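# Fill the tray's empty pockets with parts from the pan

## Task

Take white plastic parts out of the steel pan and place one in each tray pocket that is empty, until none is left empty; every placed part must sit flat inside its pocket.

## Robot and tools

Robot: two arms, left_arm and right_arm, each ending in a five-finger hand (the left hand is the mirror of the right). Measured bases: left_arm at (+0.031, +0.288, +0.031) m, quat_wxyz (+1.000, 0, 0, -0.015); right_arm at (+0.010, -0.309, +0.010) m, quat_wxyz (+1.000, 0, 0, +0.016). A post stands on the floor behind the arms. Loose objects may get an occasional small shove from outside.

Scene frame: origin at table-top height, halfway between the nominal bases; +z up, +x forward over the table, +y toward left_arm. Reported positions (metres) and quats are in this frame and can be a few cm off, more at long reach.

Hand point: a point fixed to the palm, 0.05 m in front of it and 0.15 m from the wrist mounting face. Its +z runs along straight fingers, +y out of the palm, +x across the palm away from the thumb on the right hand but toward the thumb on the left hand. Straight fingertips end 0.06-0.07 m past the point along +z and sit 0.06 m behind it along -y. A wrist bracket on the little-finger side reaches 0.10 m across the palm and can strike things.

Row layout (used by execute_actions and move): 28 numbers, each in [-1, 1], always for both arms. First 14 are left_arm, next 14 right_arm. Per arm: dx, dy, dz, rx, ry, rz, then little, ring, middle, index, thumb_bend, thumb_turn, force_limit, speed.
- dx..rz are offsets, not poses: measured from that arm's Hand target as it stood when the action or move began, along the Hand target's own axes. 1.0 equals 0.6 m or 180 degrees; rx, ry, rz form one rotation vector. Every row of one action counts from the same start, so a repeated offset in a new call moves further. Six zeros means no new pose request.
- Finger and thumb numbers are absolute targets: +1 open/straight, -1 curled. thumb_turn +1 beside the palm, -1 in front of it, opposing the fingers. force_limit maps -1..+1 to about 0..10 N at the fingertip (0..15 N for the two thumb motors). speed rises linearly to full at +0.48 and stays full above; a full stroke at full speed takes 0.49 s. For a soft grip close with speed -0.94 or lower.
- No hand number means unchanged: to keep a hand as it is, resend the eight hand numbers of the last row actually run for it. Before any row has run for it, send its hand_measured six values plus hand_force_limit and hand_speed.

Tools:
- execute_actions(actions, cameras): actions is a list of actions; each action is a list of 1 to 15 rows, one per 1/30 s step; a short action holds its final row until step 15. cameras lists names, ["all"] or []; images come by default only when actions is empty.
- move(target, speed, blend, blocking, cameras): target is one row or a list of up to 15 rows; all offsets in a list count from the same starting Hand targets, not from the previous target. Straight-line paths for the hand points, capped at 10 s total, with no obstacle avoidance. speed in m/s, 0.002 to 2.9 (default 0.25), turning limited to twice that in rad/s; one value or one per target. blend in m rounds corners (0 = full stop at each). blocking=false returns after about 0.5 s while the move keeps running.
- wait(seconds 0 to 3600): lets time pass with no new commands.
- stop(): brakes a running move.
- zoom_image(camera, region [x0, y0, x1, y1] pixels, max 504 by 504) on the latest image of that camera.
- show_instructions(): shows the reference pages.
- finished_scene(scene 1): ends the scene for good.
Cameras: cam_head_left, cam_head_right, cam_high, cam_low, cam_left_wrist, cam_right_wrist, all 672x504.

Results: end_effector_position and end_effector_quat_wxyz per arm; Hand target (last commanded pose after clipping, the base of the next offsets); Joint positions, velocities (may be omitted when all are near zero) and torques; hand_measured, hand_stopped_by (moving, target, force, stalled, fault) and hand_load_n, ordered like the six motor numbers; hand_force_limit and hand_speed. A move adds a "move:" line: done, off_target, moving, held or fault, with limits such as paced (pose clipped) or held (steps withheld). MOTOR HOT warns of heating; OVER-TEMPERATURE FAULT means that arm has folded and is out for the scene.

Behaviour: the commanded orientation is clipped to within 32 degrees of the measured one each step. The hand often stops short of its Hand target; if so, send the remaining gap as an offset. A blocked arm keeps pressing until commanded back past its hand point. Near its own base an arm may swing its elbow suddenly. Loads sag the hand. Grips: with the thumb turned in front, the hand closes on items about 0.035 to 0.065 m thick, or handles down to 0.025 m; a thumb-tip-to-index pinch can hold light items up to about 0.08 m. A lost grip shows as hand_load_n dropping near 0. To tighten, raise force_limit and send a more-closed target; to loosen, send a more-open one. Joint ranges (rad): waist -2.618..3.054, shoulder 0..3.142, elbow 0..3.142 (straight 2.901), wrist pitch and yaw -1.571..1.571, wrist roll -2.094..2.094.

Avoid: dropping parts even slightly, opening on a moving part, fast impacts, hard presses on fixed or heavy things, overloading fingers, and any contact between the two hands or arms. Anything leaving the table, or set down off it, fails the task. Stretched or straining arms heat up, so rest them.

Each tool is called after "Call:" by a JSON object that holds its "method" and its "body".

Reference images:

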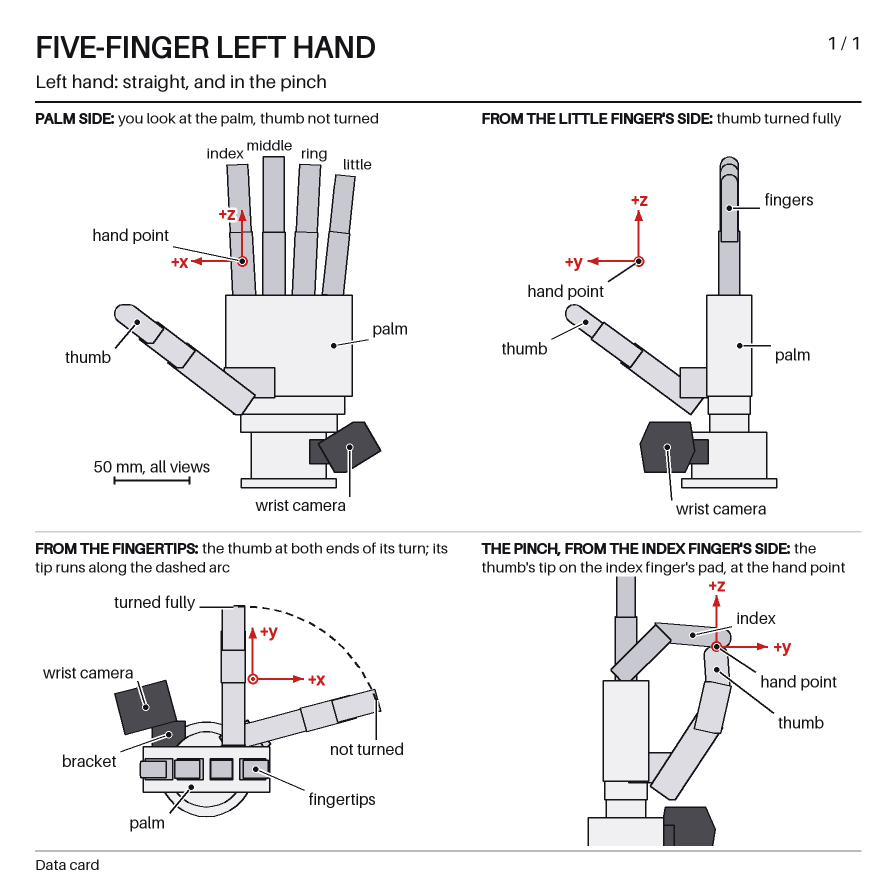

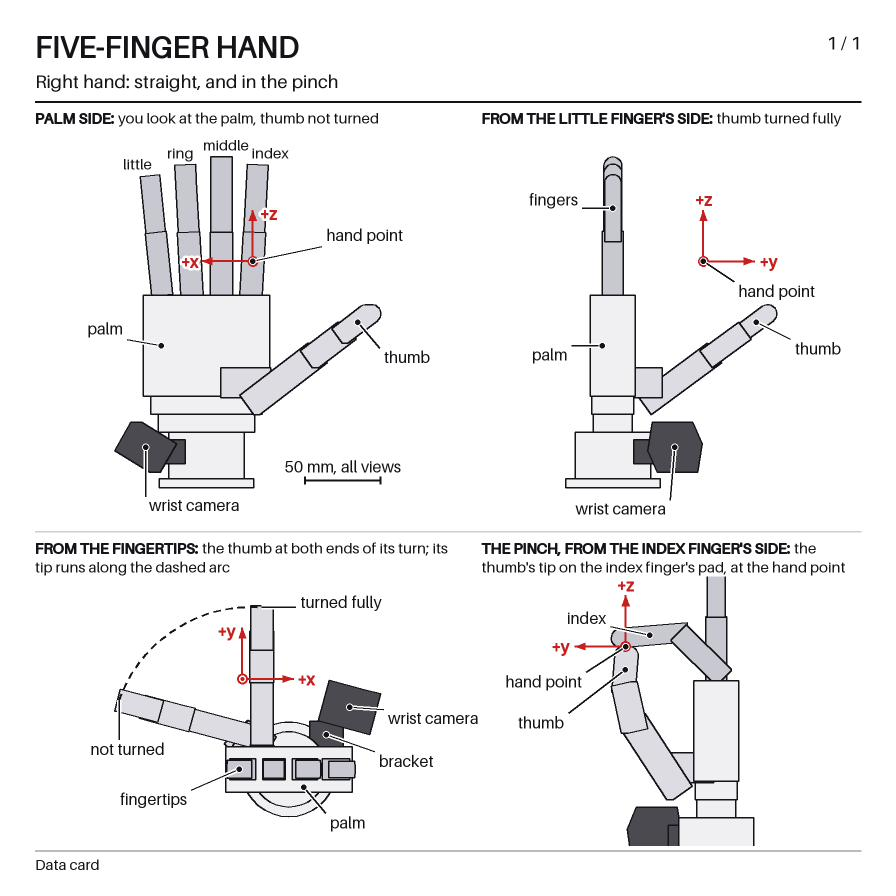

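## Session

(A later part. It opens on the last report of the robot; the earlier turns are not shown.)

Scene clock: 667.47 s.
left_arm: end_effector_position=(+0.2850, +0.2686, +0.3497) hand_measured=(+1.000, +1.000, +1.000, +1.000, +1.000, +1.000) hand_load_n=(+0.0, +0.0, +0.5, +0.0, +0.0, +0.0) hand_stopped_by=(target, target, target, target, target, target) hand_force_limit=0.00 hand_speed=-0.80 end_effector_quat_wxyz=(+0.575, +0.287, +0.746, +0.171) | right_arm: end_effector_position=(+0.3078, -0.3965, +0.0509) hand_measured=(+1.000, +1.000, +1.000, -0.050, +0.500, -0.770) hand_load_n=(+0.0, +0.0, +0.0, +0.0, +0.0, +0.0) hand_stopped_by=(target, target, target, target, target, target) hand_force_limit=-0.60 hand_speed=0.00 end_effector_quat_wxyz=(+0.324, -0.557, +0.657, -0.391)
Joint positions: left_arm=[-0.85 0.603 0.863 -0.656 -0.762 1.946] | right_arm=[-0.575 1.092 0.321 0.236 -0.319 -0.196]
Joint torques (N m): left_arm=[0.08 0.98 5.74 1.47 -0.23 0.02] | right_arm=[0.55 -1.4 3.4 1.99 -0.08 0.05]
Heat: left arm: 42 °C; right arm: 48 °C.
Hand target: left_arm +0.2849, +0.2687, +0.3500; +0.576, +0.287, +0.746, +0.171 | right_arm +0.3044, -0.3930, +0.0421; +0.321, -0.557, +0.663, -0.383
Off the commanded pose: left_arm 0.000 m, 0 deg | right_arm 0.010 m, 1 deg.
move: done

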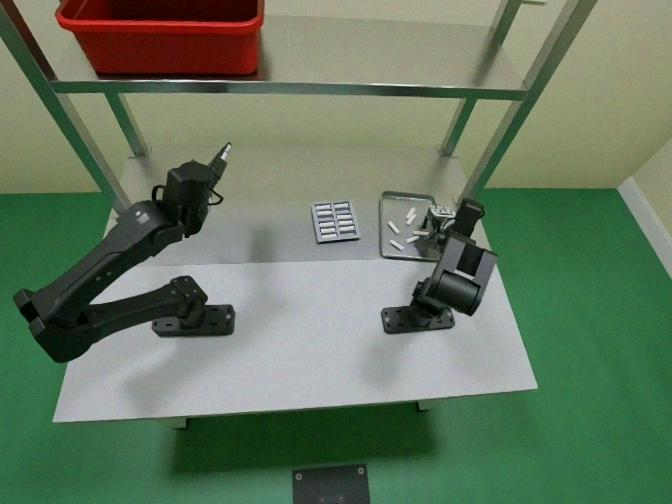

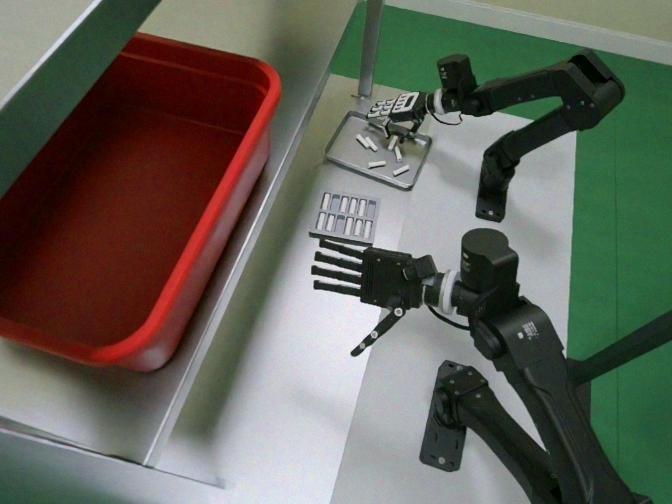

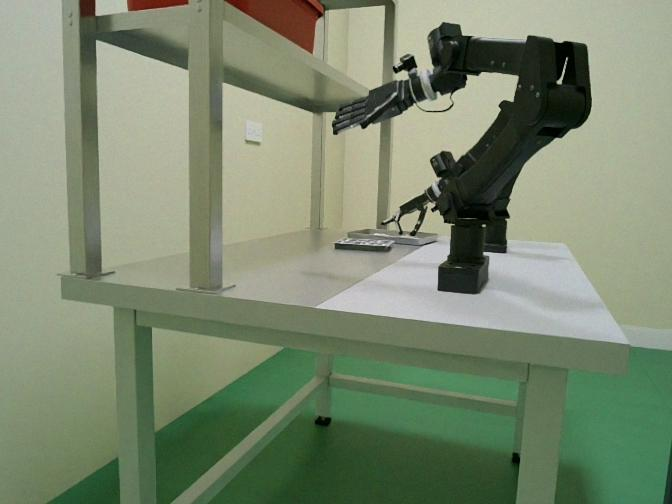

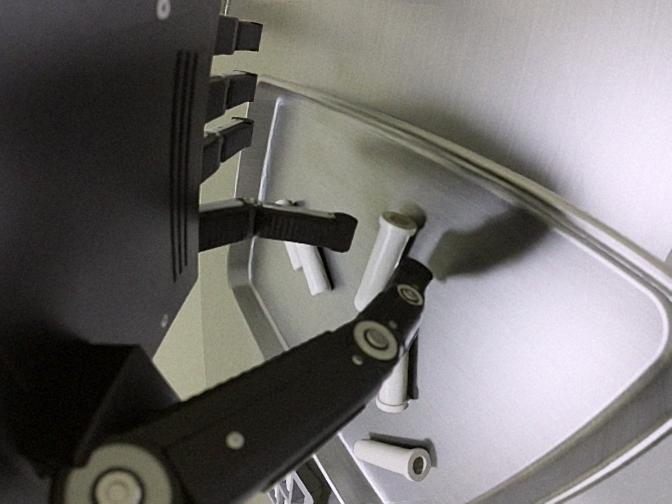

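Call:
{"method": "move", "body": {"target": [0,0,0,0,0,0,1,1,1,1,1,1,0,-0.8,-0.005,0.0101,0.00583,0,0,0,1,1,1,-0.07,0.42,-0.77,-0.6,0], "speed": 0.1, "cameras": ["cam_head_left","cam_high","cam_low","cam_right_wrist"]}}

Call:
{"method": "zoom_image", "body": {"camera": "cam_right_wrist", "region": [280, 150, 500, 400]}}

Call:
{"method": "zoom_image", "body": {"camera": "cam_low", "region": [370, 200, 450, 250]}}

Call:
{"method": "zoom_image", "body": {"camera": "cam_high", "region": [370, 110, 430, 170]}}

Scene clock: 695.80 s.
left_arm: end_effector_position=(+0.2850, +0.2686, +0.3497) hand_measured=(+1.000, +1.000, +1.000, +1.000, +1.000, +1.000) hand_load_n=(+0.0, +0.0, +0.0, +0.0, +0.0, +0.0) hand_stopped_by=(target, target, target, target, target, target) hand_force_limit=0.00 hand_speed=-0.80 end_effector_quat_wxyz=(+0.575, +0.287, +0.746, +0.171) | right_arm: end_effector_position=(+0.3086, -0.3939, +0.0445) hand_measured=(+1.000, +1.000, +1.000, -0.070, +0.420, -0.770) hand_load_n=(+0.0, +0.0, +0.0, +0.0, +0.5, +0.0) hand_stopped_by=(target, target, target, target, target, target) hand_force_limit=-0.60 hand_speed=0.00 end_effector_quat_wxyz=(+0.324, -0.556, +0.657, -0.392)
Joint positions: left_arm=[-0.85 0.603 0.863 -0.656 -0.762 1.946] | right_arm=[-0.559 1.112 0.297 0.285 -0.305 -0.187]
Joint torques (N m): left_arm=[0.06 0.99 5.74 1.46 -0.23 0.01] | right_arm=[0.61 -1.24 3.29 1.99 -0.08 0.05]
Heat: left arm: 42 °C; right arm: 48 °C.
Hand target: left_arm +0.2849, +0.2687, +0.3500; +0.576, +0.287, +0.746, +0.171 | right_arm +0.3048, -0.3899, +0.0349; +0.321, -0.557, +0.663, -0.383
Off the commanded pose: left_arm 0.000 m, 0 deg | right_arm 0.011 m, 1 deg.
move: off_target (right_arm)

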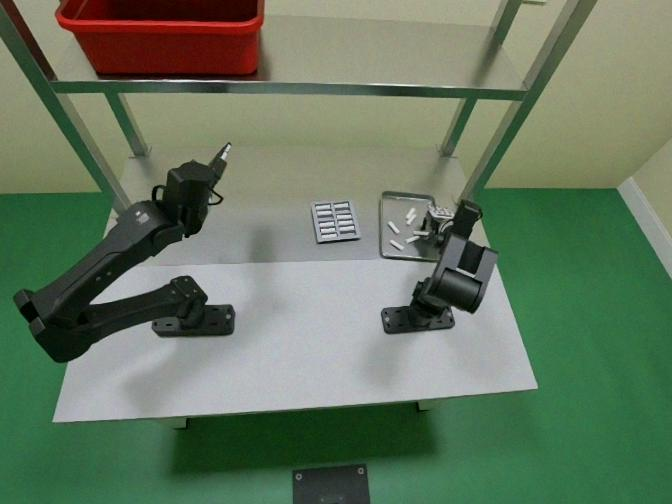

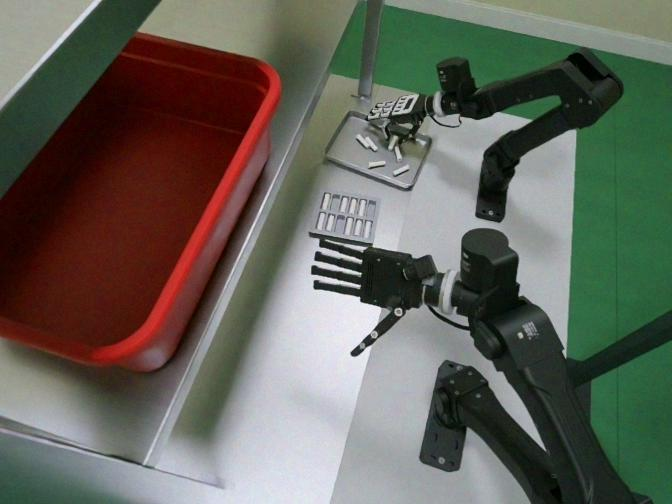

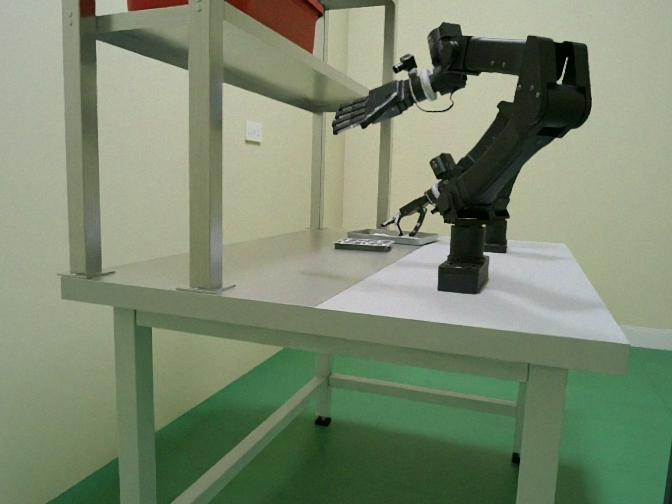

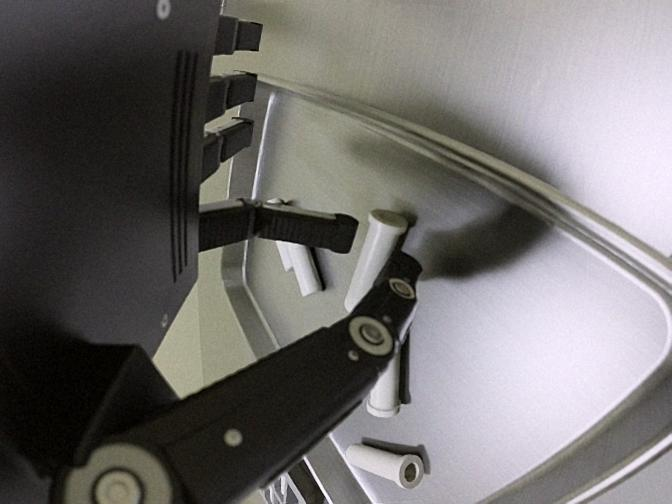

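Scaled by 2.016 from the camera's image (finer frame: 960x720).

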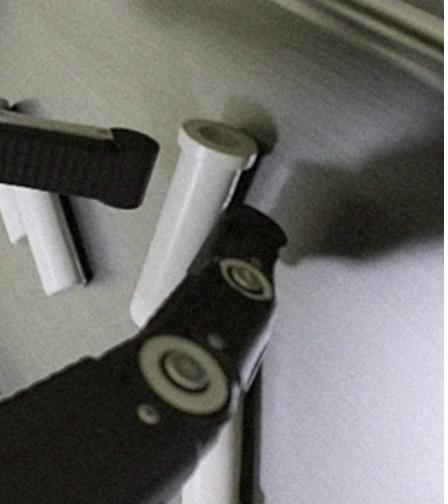

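Scaled by 6.300 from the camera's image (finer frame: 960x720).

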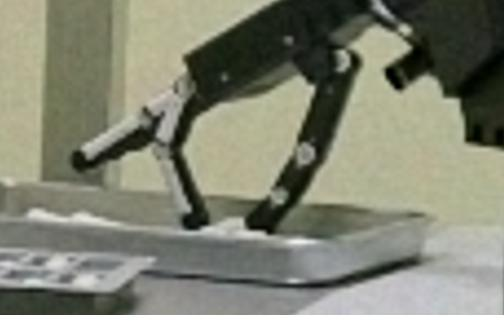

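Scaled by 8.400 from the camera's image (finer frame: 960x720).

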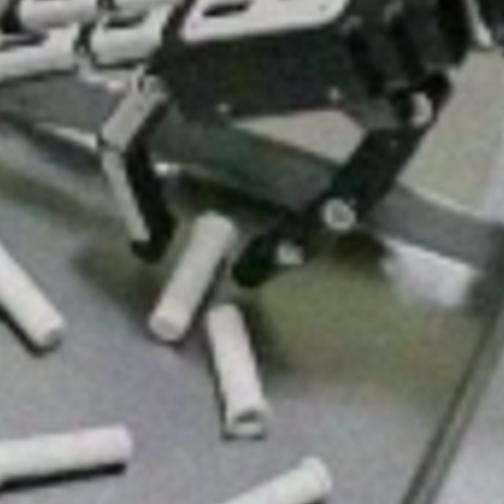

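Call:
{"method": "move", "body": {"target": [0,0,0,0,0,0,1,1,1,1,1,1,0,-0.8,0,0.00577,0.00333,0,0,0,1,1,1,-0.07,0.42,-0.77,-0.6,0], "speed": 0.05, "cameras": ["cam_low","cam_high","cam_right_wrist"]}}

Call:
{"method": "zoom_image", "body": {"camera": "cam_right_wrist", "region": [280, 150, 500, 400]}}

Call:
{"method": "zoom_image", "body": {"camera": "cam_low", "region": [370, 200, 450, 250]}}

Call:
{"method": "zoom_image", "body": {"camera": "cam_high", "region": [370, 110, 430, 170]}}

Scene clock: 707.20 s.
left_arm: end_effector_position=(+0.2850, +0.2686, +0.3497) hand_measured=(+1.000, +1.000, +1.000, +1.000, +1.000, +1.000) hand_load_n=(+0.0, +0.0, +0.0, +0.0, +0.0, +0.0) hand_stopped_by=(target, target, target, target, target, target) hand_force_limit=0.00 hand_speed=-0.80 end_effector_quat_wxyz=(+0.575, +0.287, +0.746, +0.171) | right_arm: end_effector_position=(+0.3089, -0.3941, +0.0406) hand_measured=(+1.000, +1.000, +1.000, -0.070, +0.420, -0.770) hand_load_n=(+0.0, +0.0, +0.0, +0.0, +0.0, +0.0) hand_stopped_by=(target, target, target, target, target, target) hand_force_limit=-0.60 hand_speed=0.00 end_effector_quat_wxyz=(+0.324, -0.556, +0.657, -0.393)
Joint positions: left_arm=[-0.85 0.603 0.863 -0.656 -0.762 1.946] | right_arm=[-0.559 1.129 0.286 0.314 -0.305 -0.187]
Joint torques (N m): left_arm=[0.08 0.98 5.74 1.46 -0.23 0.02] | right_arm=[0.59 -1.29 3.21 1.99 -0.07 0.05]
Heat: left arm: 42 °C; right arm: 48 °C.
Hand target: left_arm +0.2849, +0.2687, +0.3500; +0.576, +0.287, +0.746, +0.171 | right_arm +0.3049, -0.3900, +0.0310; +0.321, -0.557, +0.663, -0.383
Off the commanded pose: left_arm 0.000 m, 0 deg | right_arm 0.011 m, 1 deg.
move: off_target (right_arm)
Images, in order (width x height): cam_high 672x504, cam_low 672x504, cam_right_wrist 672x504.

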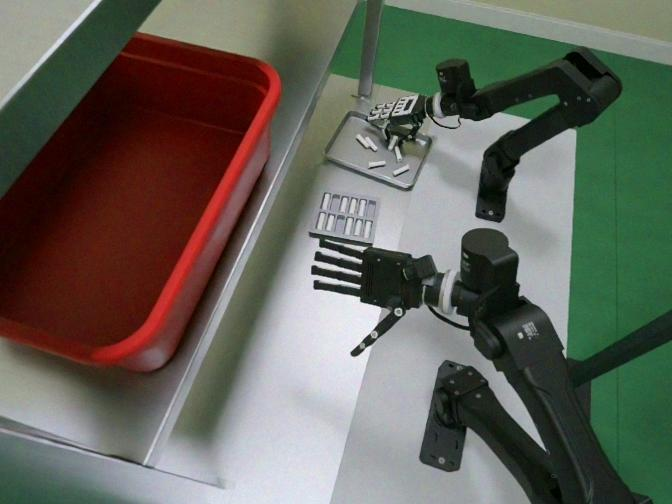

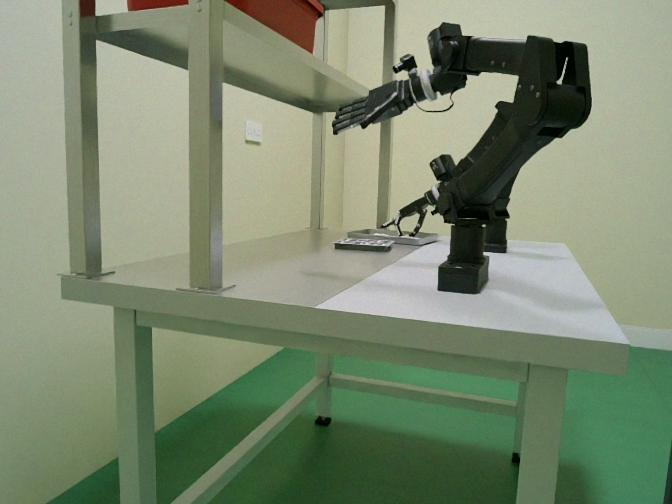

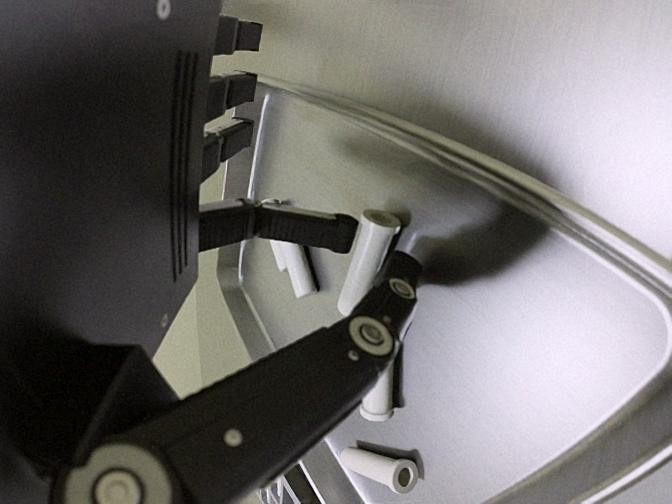

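Scaled by 2.016 from the camera's image (finer frame: 960x720).

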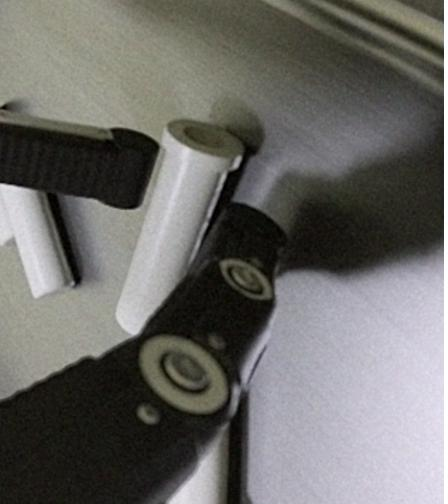

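Scaled by 6.300 from the camera's image (finer frame: 960x720).

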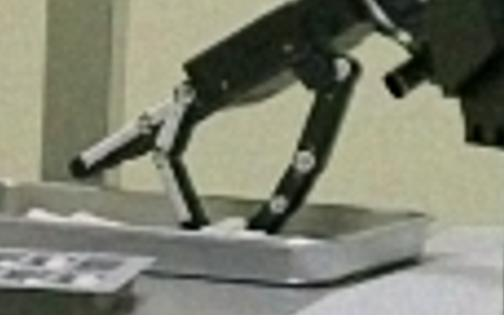

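Scaled by 8.400 from the camera's image (finer frame: 960x720).

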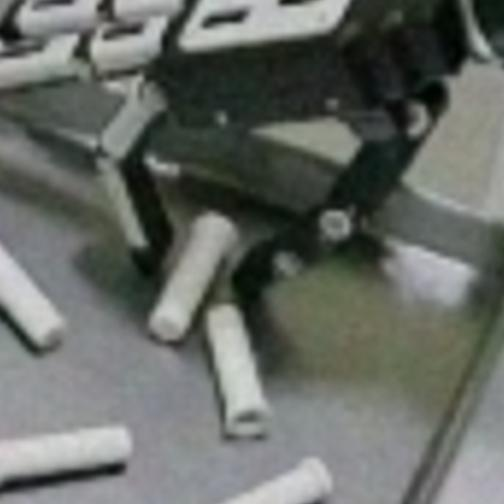

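Call:
{"method": "move", "body": {"target": [0,0,0,0,0,0,1,1,1,1,1,1,0,-0.8,-0.005,-0.0025,0.00433,0,0,0,1,1,1,-0.07,0.42,-0.77,-0.6,0], "speed": 0.05, "cameras": ["cam_head_left","cam_low","cam_high","cam_right_wrist"]}}

Call:
{"method": "zoom_image", "body": {"camera": "cam_right_wrist", "region": [280, 150, 500, 400]}}

Call:
{"method": "zoom_image", "body": {"camera": "cam_head_left", "region": [400, 200, 450, 250]}}

Call:
{"method": "zoom_image", "body": {"camera": "cam_high", "region": [370, 110, 430, 170]}}

Scene clock: 729.70 s.
left_arm: end_effector_position=(+0.2850, +0.2686, +0.3497) hand_measured=(+1.000, +1.000, +1.000, +1.000, +1.000, +1.000) hand_load_n=(+0.0, +0.0, +0.0, +0.0, +0.0, +0.0) hand_stopped_by=(target, target, target, target, target, target) hand_force_limit=0.00 hand_speed=-0.80 end_effector_quat_wxyz=(+0.575, +0.287, +0.746, +0.171) | right_arm: end_effector_position=(+0.3113, -0.3907, +0.0390) hand_measured=(+1.000, +1.000, +1.000, -0.070, +0.420, -0.770) hand_load_n=(+0.0, -0.5, +0.0, +0.0, +0.0, +0.0) hand_stopped_by=(target, target, target, target, target, target) hand_force_limit=-0.60 hand_speed=0.00 end_effector_quat_wxyz=(+0.324, -0.557, +0.657, -0.391)
Joint positions: left_arm=[-0.85 0.603 0.863 -0.656 -0.762 1.946] | right_arm=[-0.537 1.142 0.286 0.325 -0.287 -0.176]
Joint torques (N m): left_arm=[0.06 1.01 5.72 1.47 -0.23 0.02] | right_arm=[0.57 -1.35 3.49 2 -0.07 0.05]
Heat: left arm: 41 °C; right arm: 46 °C.
Hand target: left_arm +0.2849, +0.2687, +0.3500; +0.576, +0.287, +0.746, +0.171 | right_arm +0.3083, -0.3876, +0.0310; +0.321, -0.557, +0.663, -0.383
Off the commanded pose: left_arm 0.000 m, 0 deg | right_arm 0.009 m, 1 deg.
move: done
Images, in order (width x height): cam_head_left 672x504, cam_high 672x504, cam_low 672x504, cam_right_wrist 672x504.

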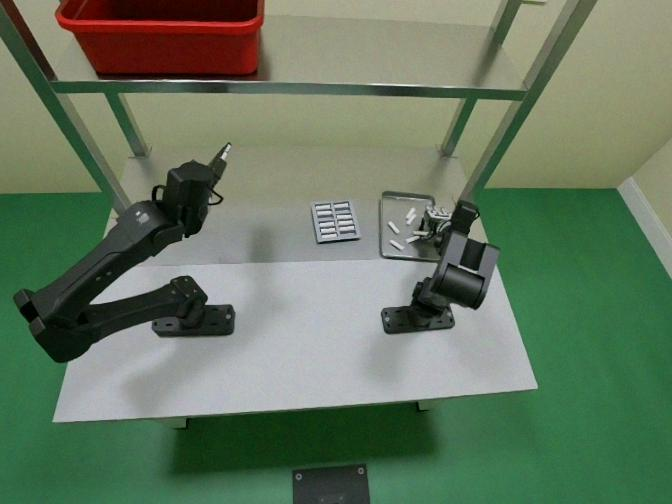

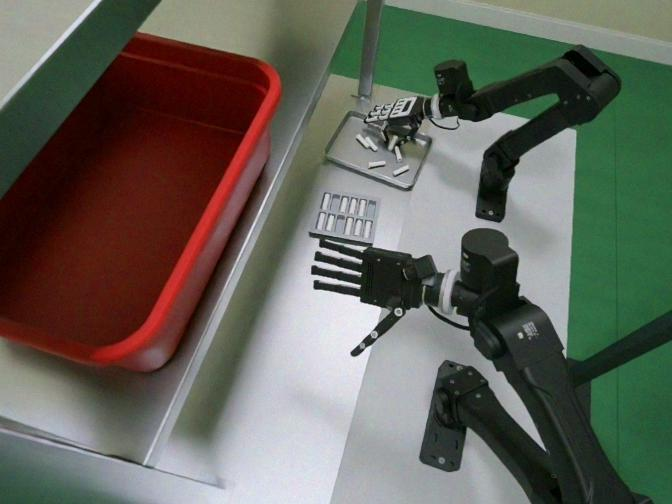

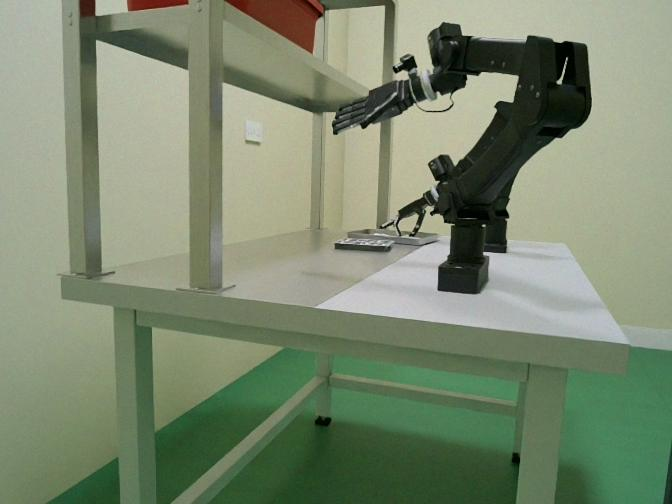

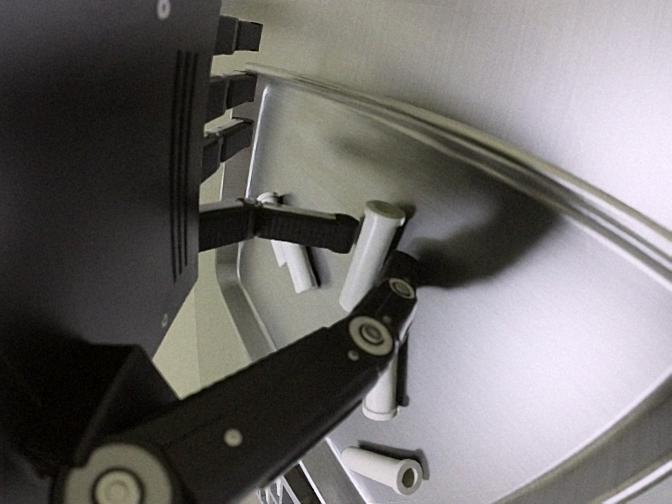

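Scaled by 2.016 from the camera's image (finer frame: 960x720).

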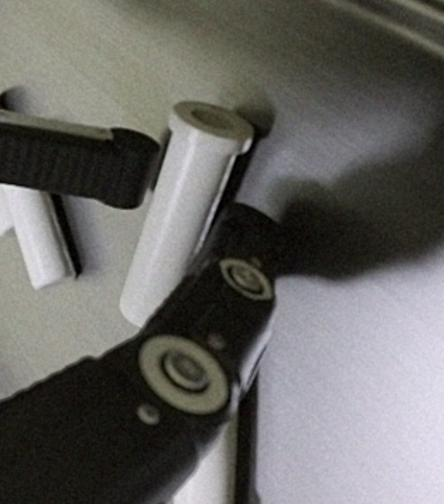

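Scaled by 10.080 from the camera's image (finer frame: 960x720).

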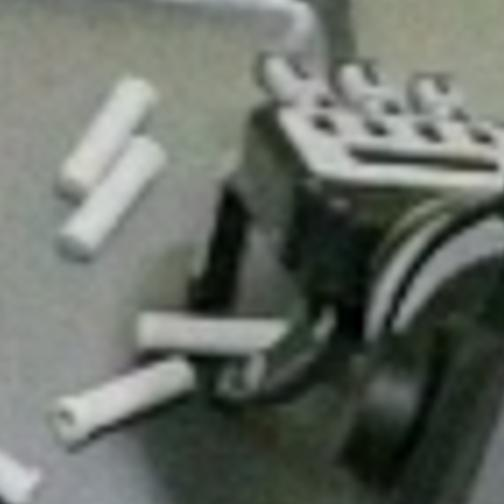

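Scaled by 8.400 from the camera's image (finer frame: 960x720).

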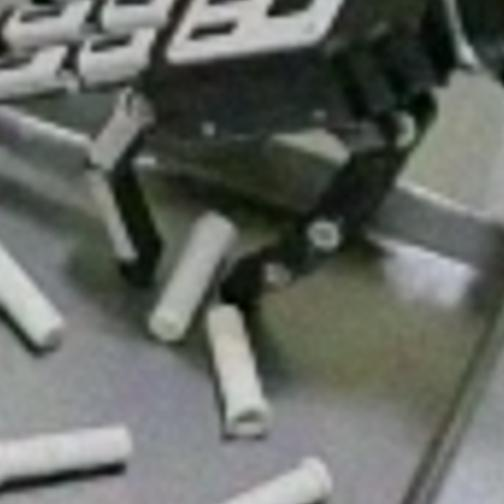

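Call:
{"method": "move", "body": {"target": [0,0,0,0,0,0,1,1,1,1,1,1,0,-0.8,0,0,0,0,0,0,1,1,1,-0.32,0.18,-0.77,-0.6,-0.93], "speed": 0.05, "cameras": ["cam_head_left","cam_low","cam_high","cam_right_wrist"]}}

Call:
{"method": "zoom_image", "body": {"camera": "cam_right_wrist", "region": [280, 150, 500, 400]}}

Call:
{"method": "zoom_image", "body": {"camera": "cam_head_left", "region": [400, 200, 450, 250]}}

Scene clock: 738.00 s.
left_arm: end_effector_position=(+0.2850, +0.2686, +0.3497) hand_measured=(+1.000, +1.000, +1.000, +1.000, +1.000, +1.000) hand_load_n=(+0.0, +0.0, +0.0, +0.0, +0.0, +0.0) hand_stopped_by=(target, target, target, target, target, target) hand_force_limit=0.00 hand_speed=-0.80 end_effector_quat_wxyz=(+0.575, +0.287, +0.746, +0.171) | right_arm: end_effector_position=(+0.3114, -0.3909, +0.0391) hand_measured=(+1.000, +1.000, +1.000, -0.206, +0.348, -0.770) hand_load_n=(+0.0, +0.0, +0.0, +3.5, +3.0, +0.0) hand_stopped_by=(target, target, target, force, force, target) hand_force_limit=-0.60 hand_speed=-0.93 end_effector_quat_wxyz=(+0.324, -0.557, +0.657, -0.391)
Joint positions: left_arm=[-0.85 0.603 0.863 -0.656 -0.762 1.946] | right_arm=[-0.537 1.142 0.286 0.326 -0.286 -0.175]
Joint torques (N m): left_arm=[0.08 0.99 5.74 1.47 -0.23 0.01] | right_arm=[0.55 -1.33 3.47 2 -0.07 0.05]
Heat: left arm: 41 °C; right arm: 47 °C.
Hand target: left_arm +0.2849, +0.2687, +0.3500; +0.576, +0.287, +0.746, +0.171 | right_arm +0.3084, -0.3876, +0.0311; +0.321, -0.557, +0.663, -0.384
Off the commanded pose: left_arm 0.000 m, 0 deg | right_arm 0.009 m, 1 deg.
move: done
Images, in order (width x height): cam_head_left 672x504, cam_high 672x504, cam_low 672x504, cam_right_wrist 672x504.

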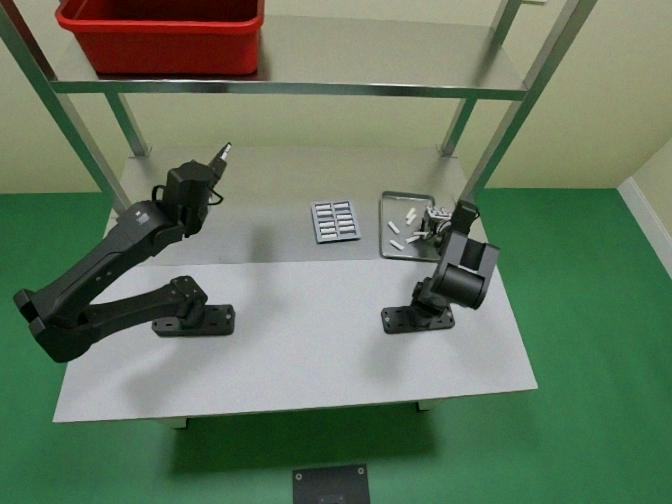

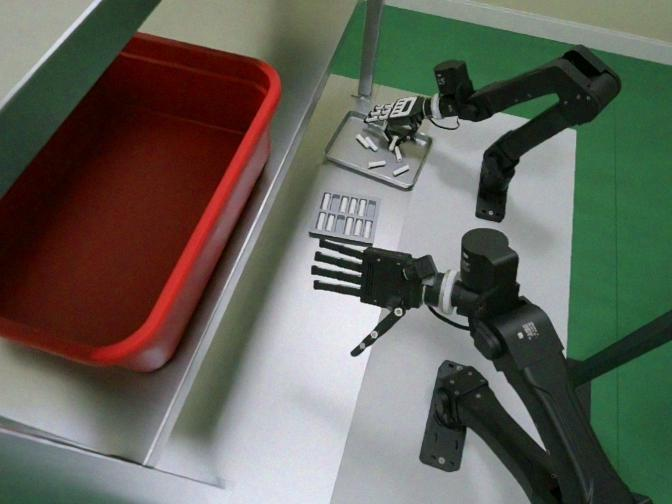

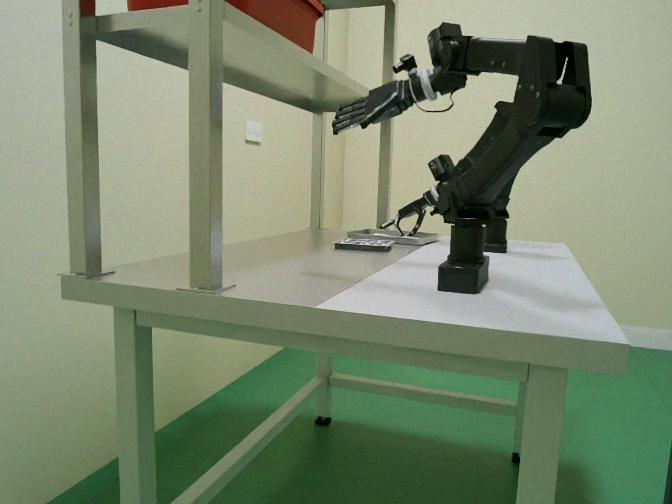

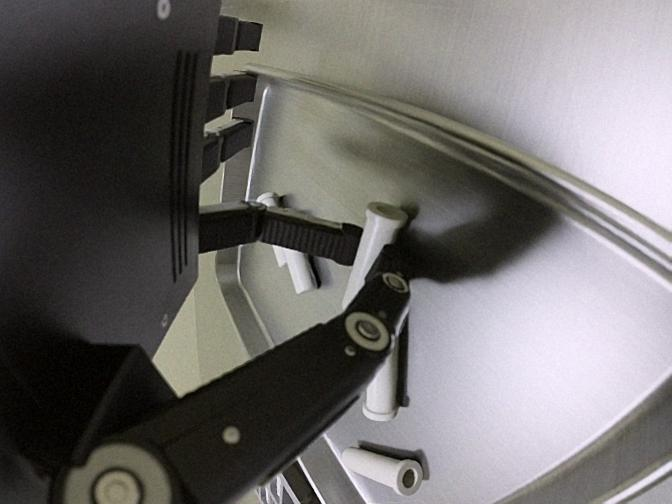

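Scaled by 2.016 from the camera's image (finer frame: 960x720).

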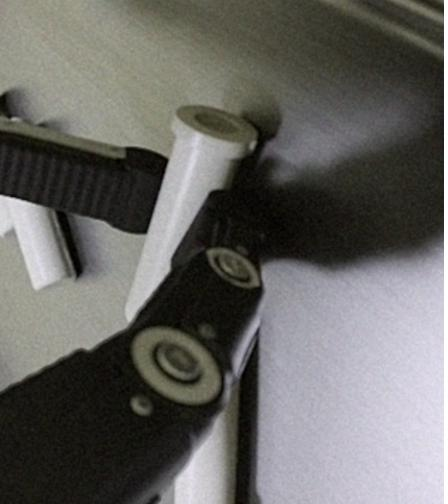

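Scaled by 10.080 from the camera's image (finer frame: 960x720).

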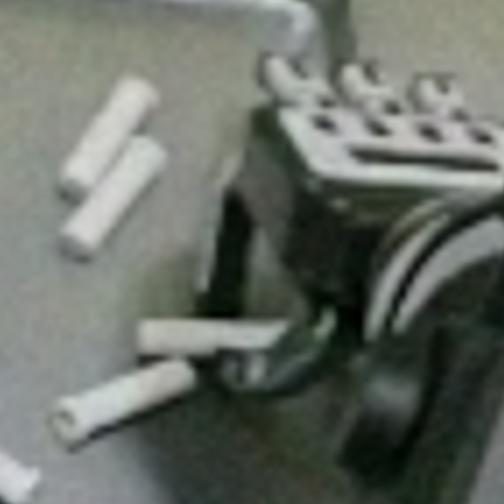

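Call:
{"method": "move", "body": {"target": [0,0,0,0,0,0,1,1,1,1,1,1,0,-0.8,0,-0.0577,-0.0333,0,0,0,1,1,1,-0.32,0.18,-0.77,-0.6,-0.93], "speed": 0.05, "cameras": ["cam_head_left","cam_low","cam_high","cam_right_wrist"]}}

Call:
{"method": "zoom_image", "body": {"camera": "cam_right_wrist", "region": [280, 150, 500, 400]}}

Call:
{"method": "zoom_image", "body": {"camera": "cam_low", "region": [370, 190, 450, 250]}}

Call:
{"method": "zoom_image", "body": {"camera": "cam_high", "region": [370, 100, 430, 160]}}

Scene clock: 747.73 s.
left_arm: end_effector_position=(+0.2850, +0.2686, +0.3497) hand_measured=(+1.000, +1.000, +1.000, +1.000, +1.000, +1.000) hand_load_n=(+0.0, +0.0, +0.0, +0.0, +0.0, +0.0) hand_stopped_by=(target, target, target, target, target, target) hand_force_limit=0.00 hand_speed=-0.80 end_effector_quat_wxyz=(+0.575, +0.287, +0.746, +0.171) | right_arm: end_effector_position=(+0.3083, -0.3890, +0.0681) hand_measured=(+1.000, +1.000, +1.000, -0.206, +0.348, -0.770) hand_load_n=(+0.0, +0.0, +0.0, +3.5, +3.0, +0.0) hand_stopped_by=(target, target, target, force, force, target) hand_force_limit=-0.60 hand_speed=-0.93 end_effector_quat_wxyz=(+0.322, -0.557, +0.661, -0.386)
Joint positions: left_arm=[-0.85 0.603 0.863 -0.656 -0.762 1.946] | right_arm=[-0.537 1.026 0.378 0.106 -0.286 -0.174]
Joint torques (N m): left_arm=[0.06 0.98 5.74 1.47 -0.24 0.02] | right_arm=[0.58 -2.56 6.12 1.61 -0.08 0.04]
Heat: left arm: 41 °C; right arm: 47 °C.
Hand target: left_arm +0.2849, +0.2687, +0.3500; +0.576, +0.287, +0.746, +0.171 | right_arm +0.3084, -0.3875, +0.0710; +0.321, -0.557, +0.663, -0.383
Off the commanded pose: left_arm 0.000 m, 0 deg | right_arm 0.003 m, 0 deg.
move: done
Images, in order (width x height): cam_head_left 672x504, cam_high 672x504, cam_low 672x504, cam_right_wrist 672x504.

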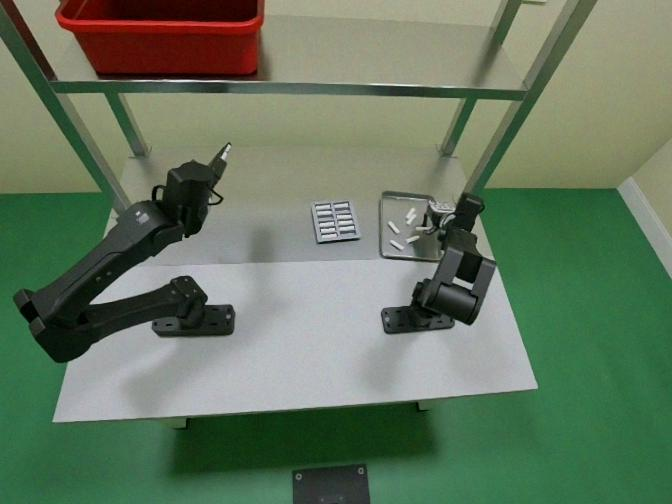

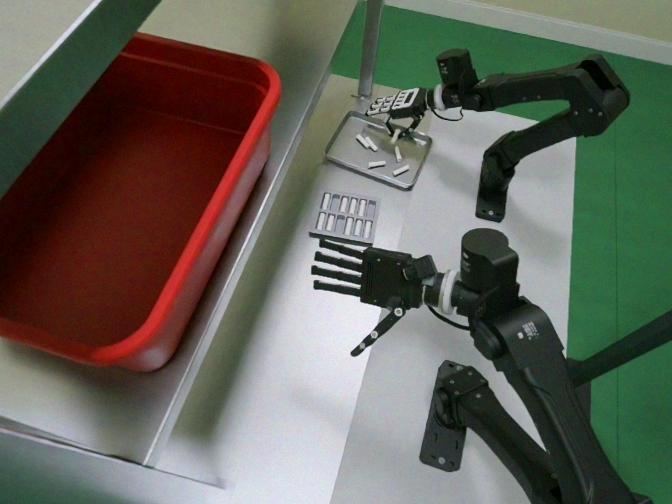

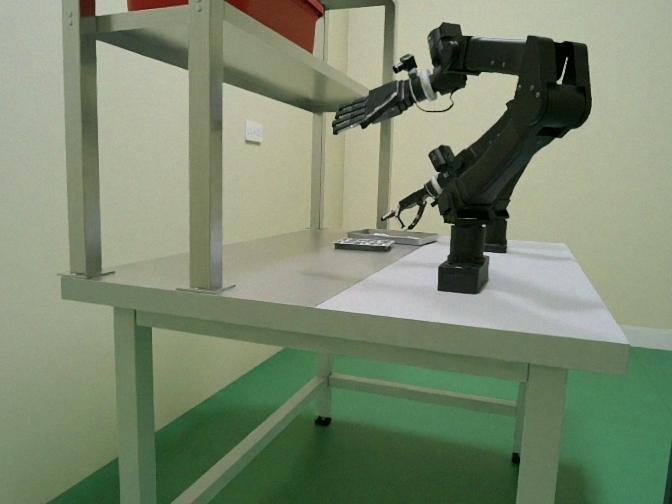

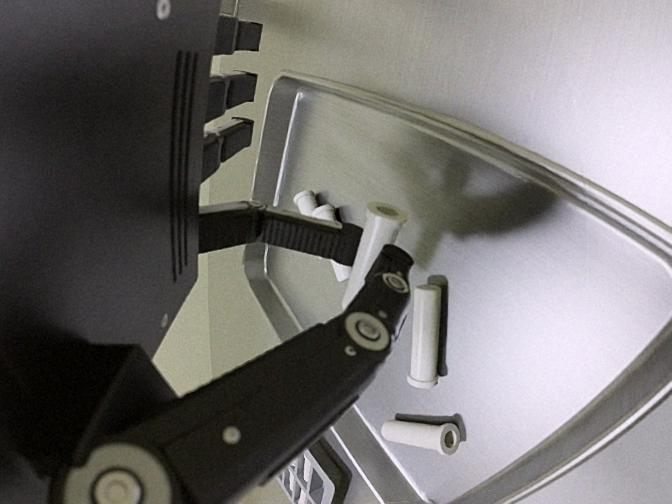

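Scaled by 2.016 from the camera's image (finer frame: 960x720).

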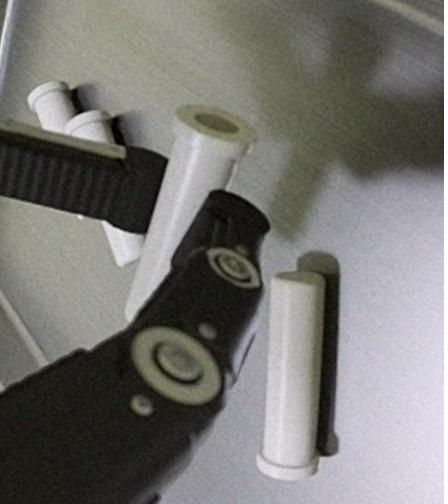

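Scaled by 6.300 from the camera's image (finer frame: 960x720).

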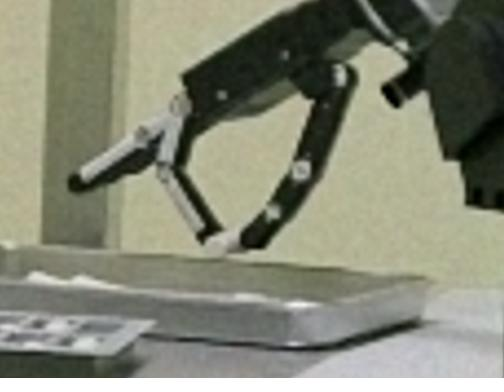

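Scaled by 8.400 from the camera's image (finer frame: 960x720).

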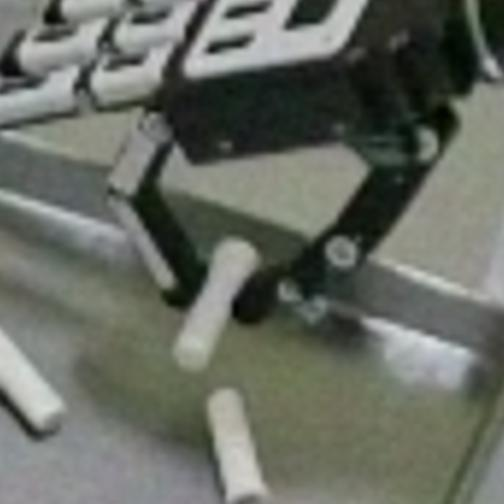

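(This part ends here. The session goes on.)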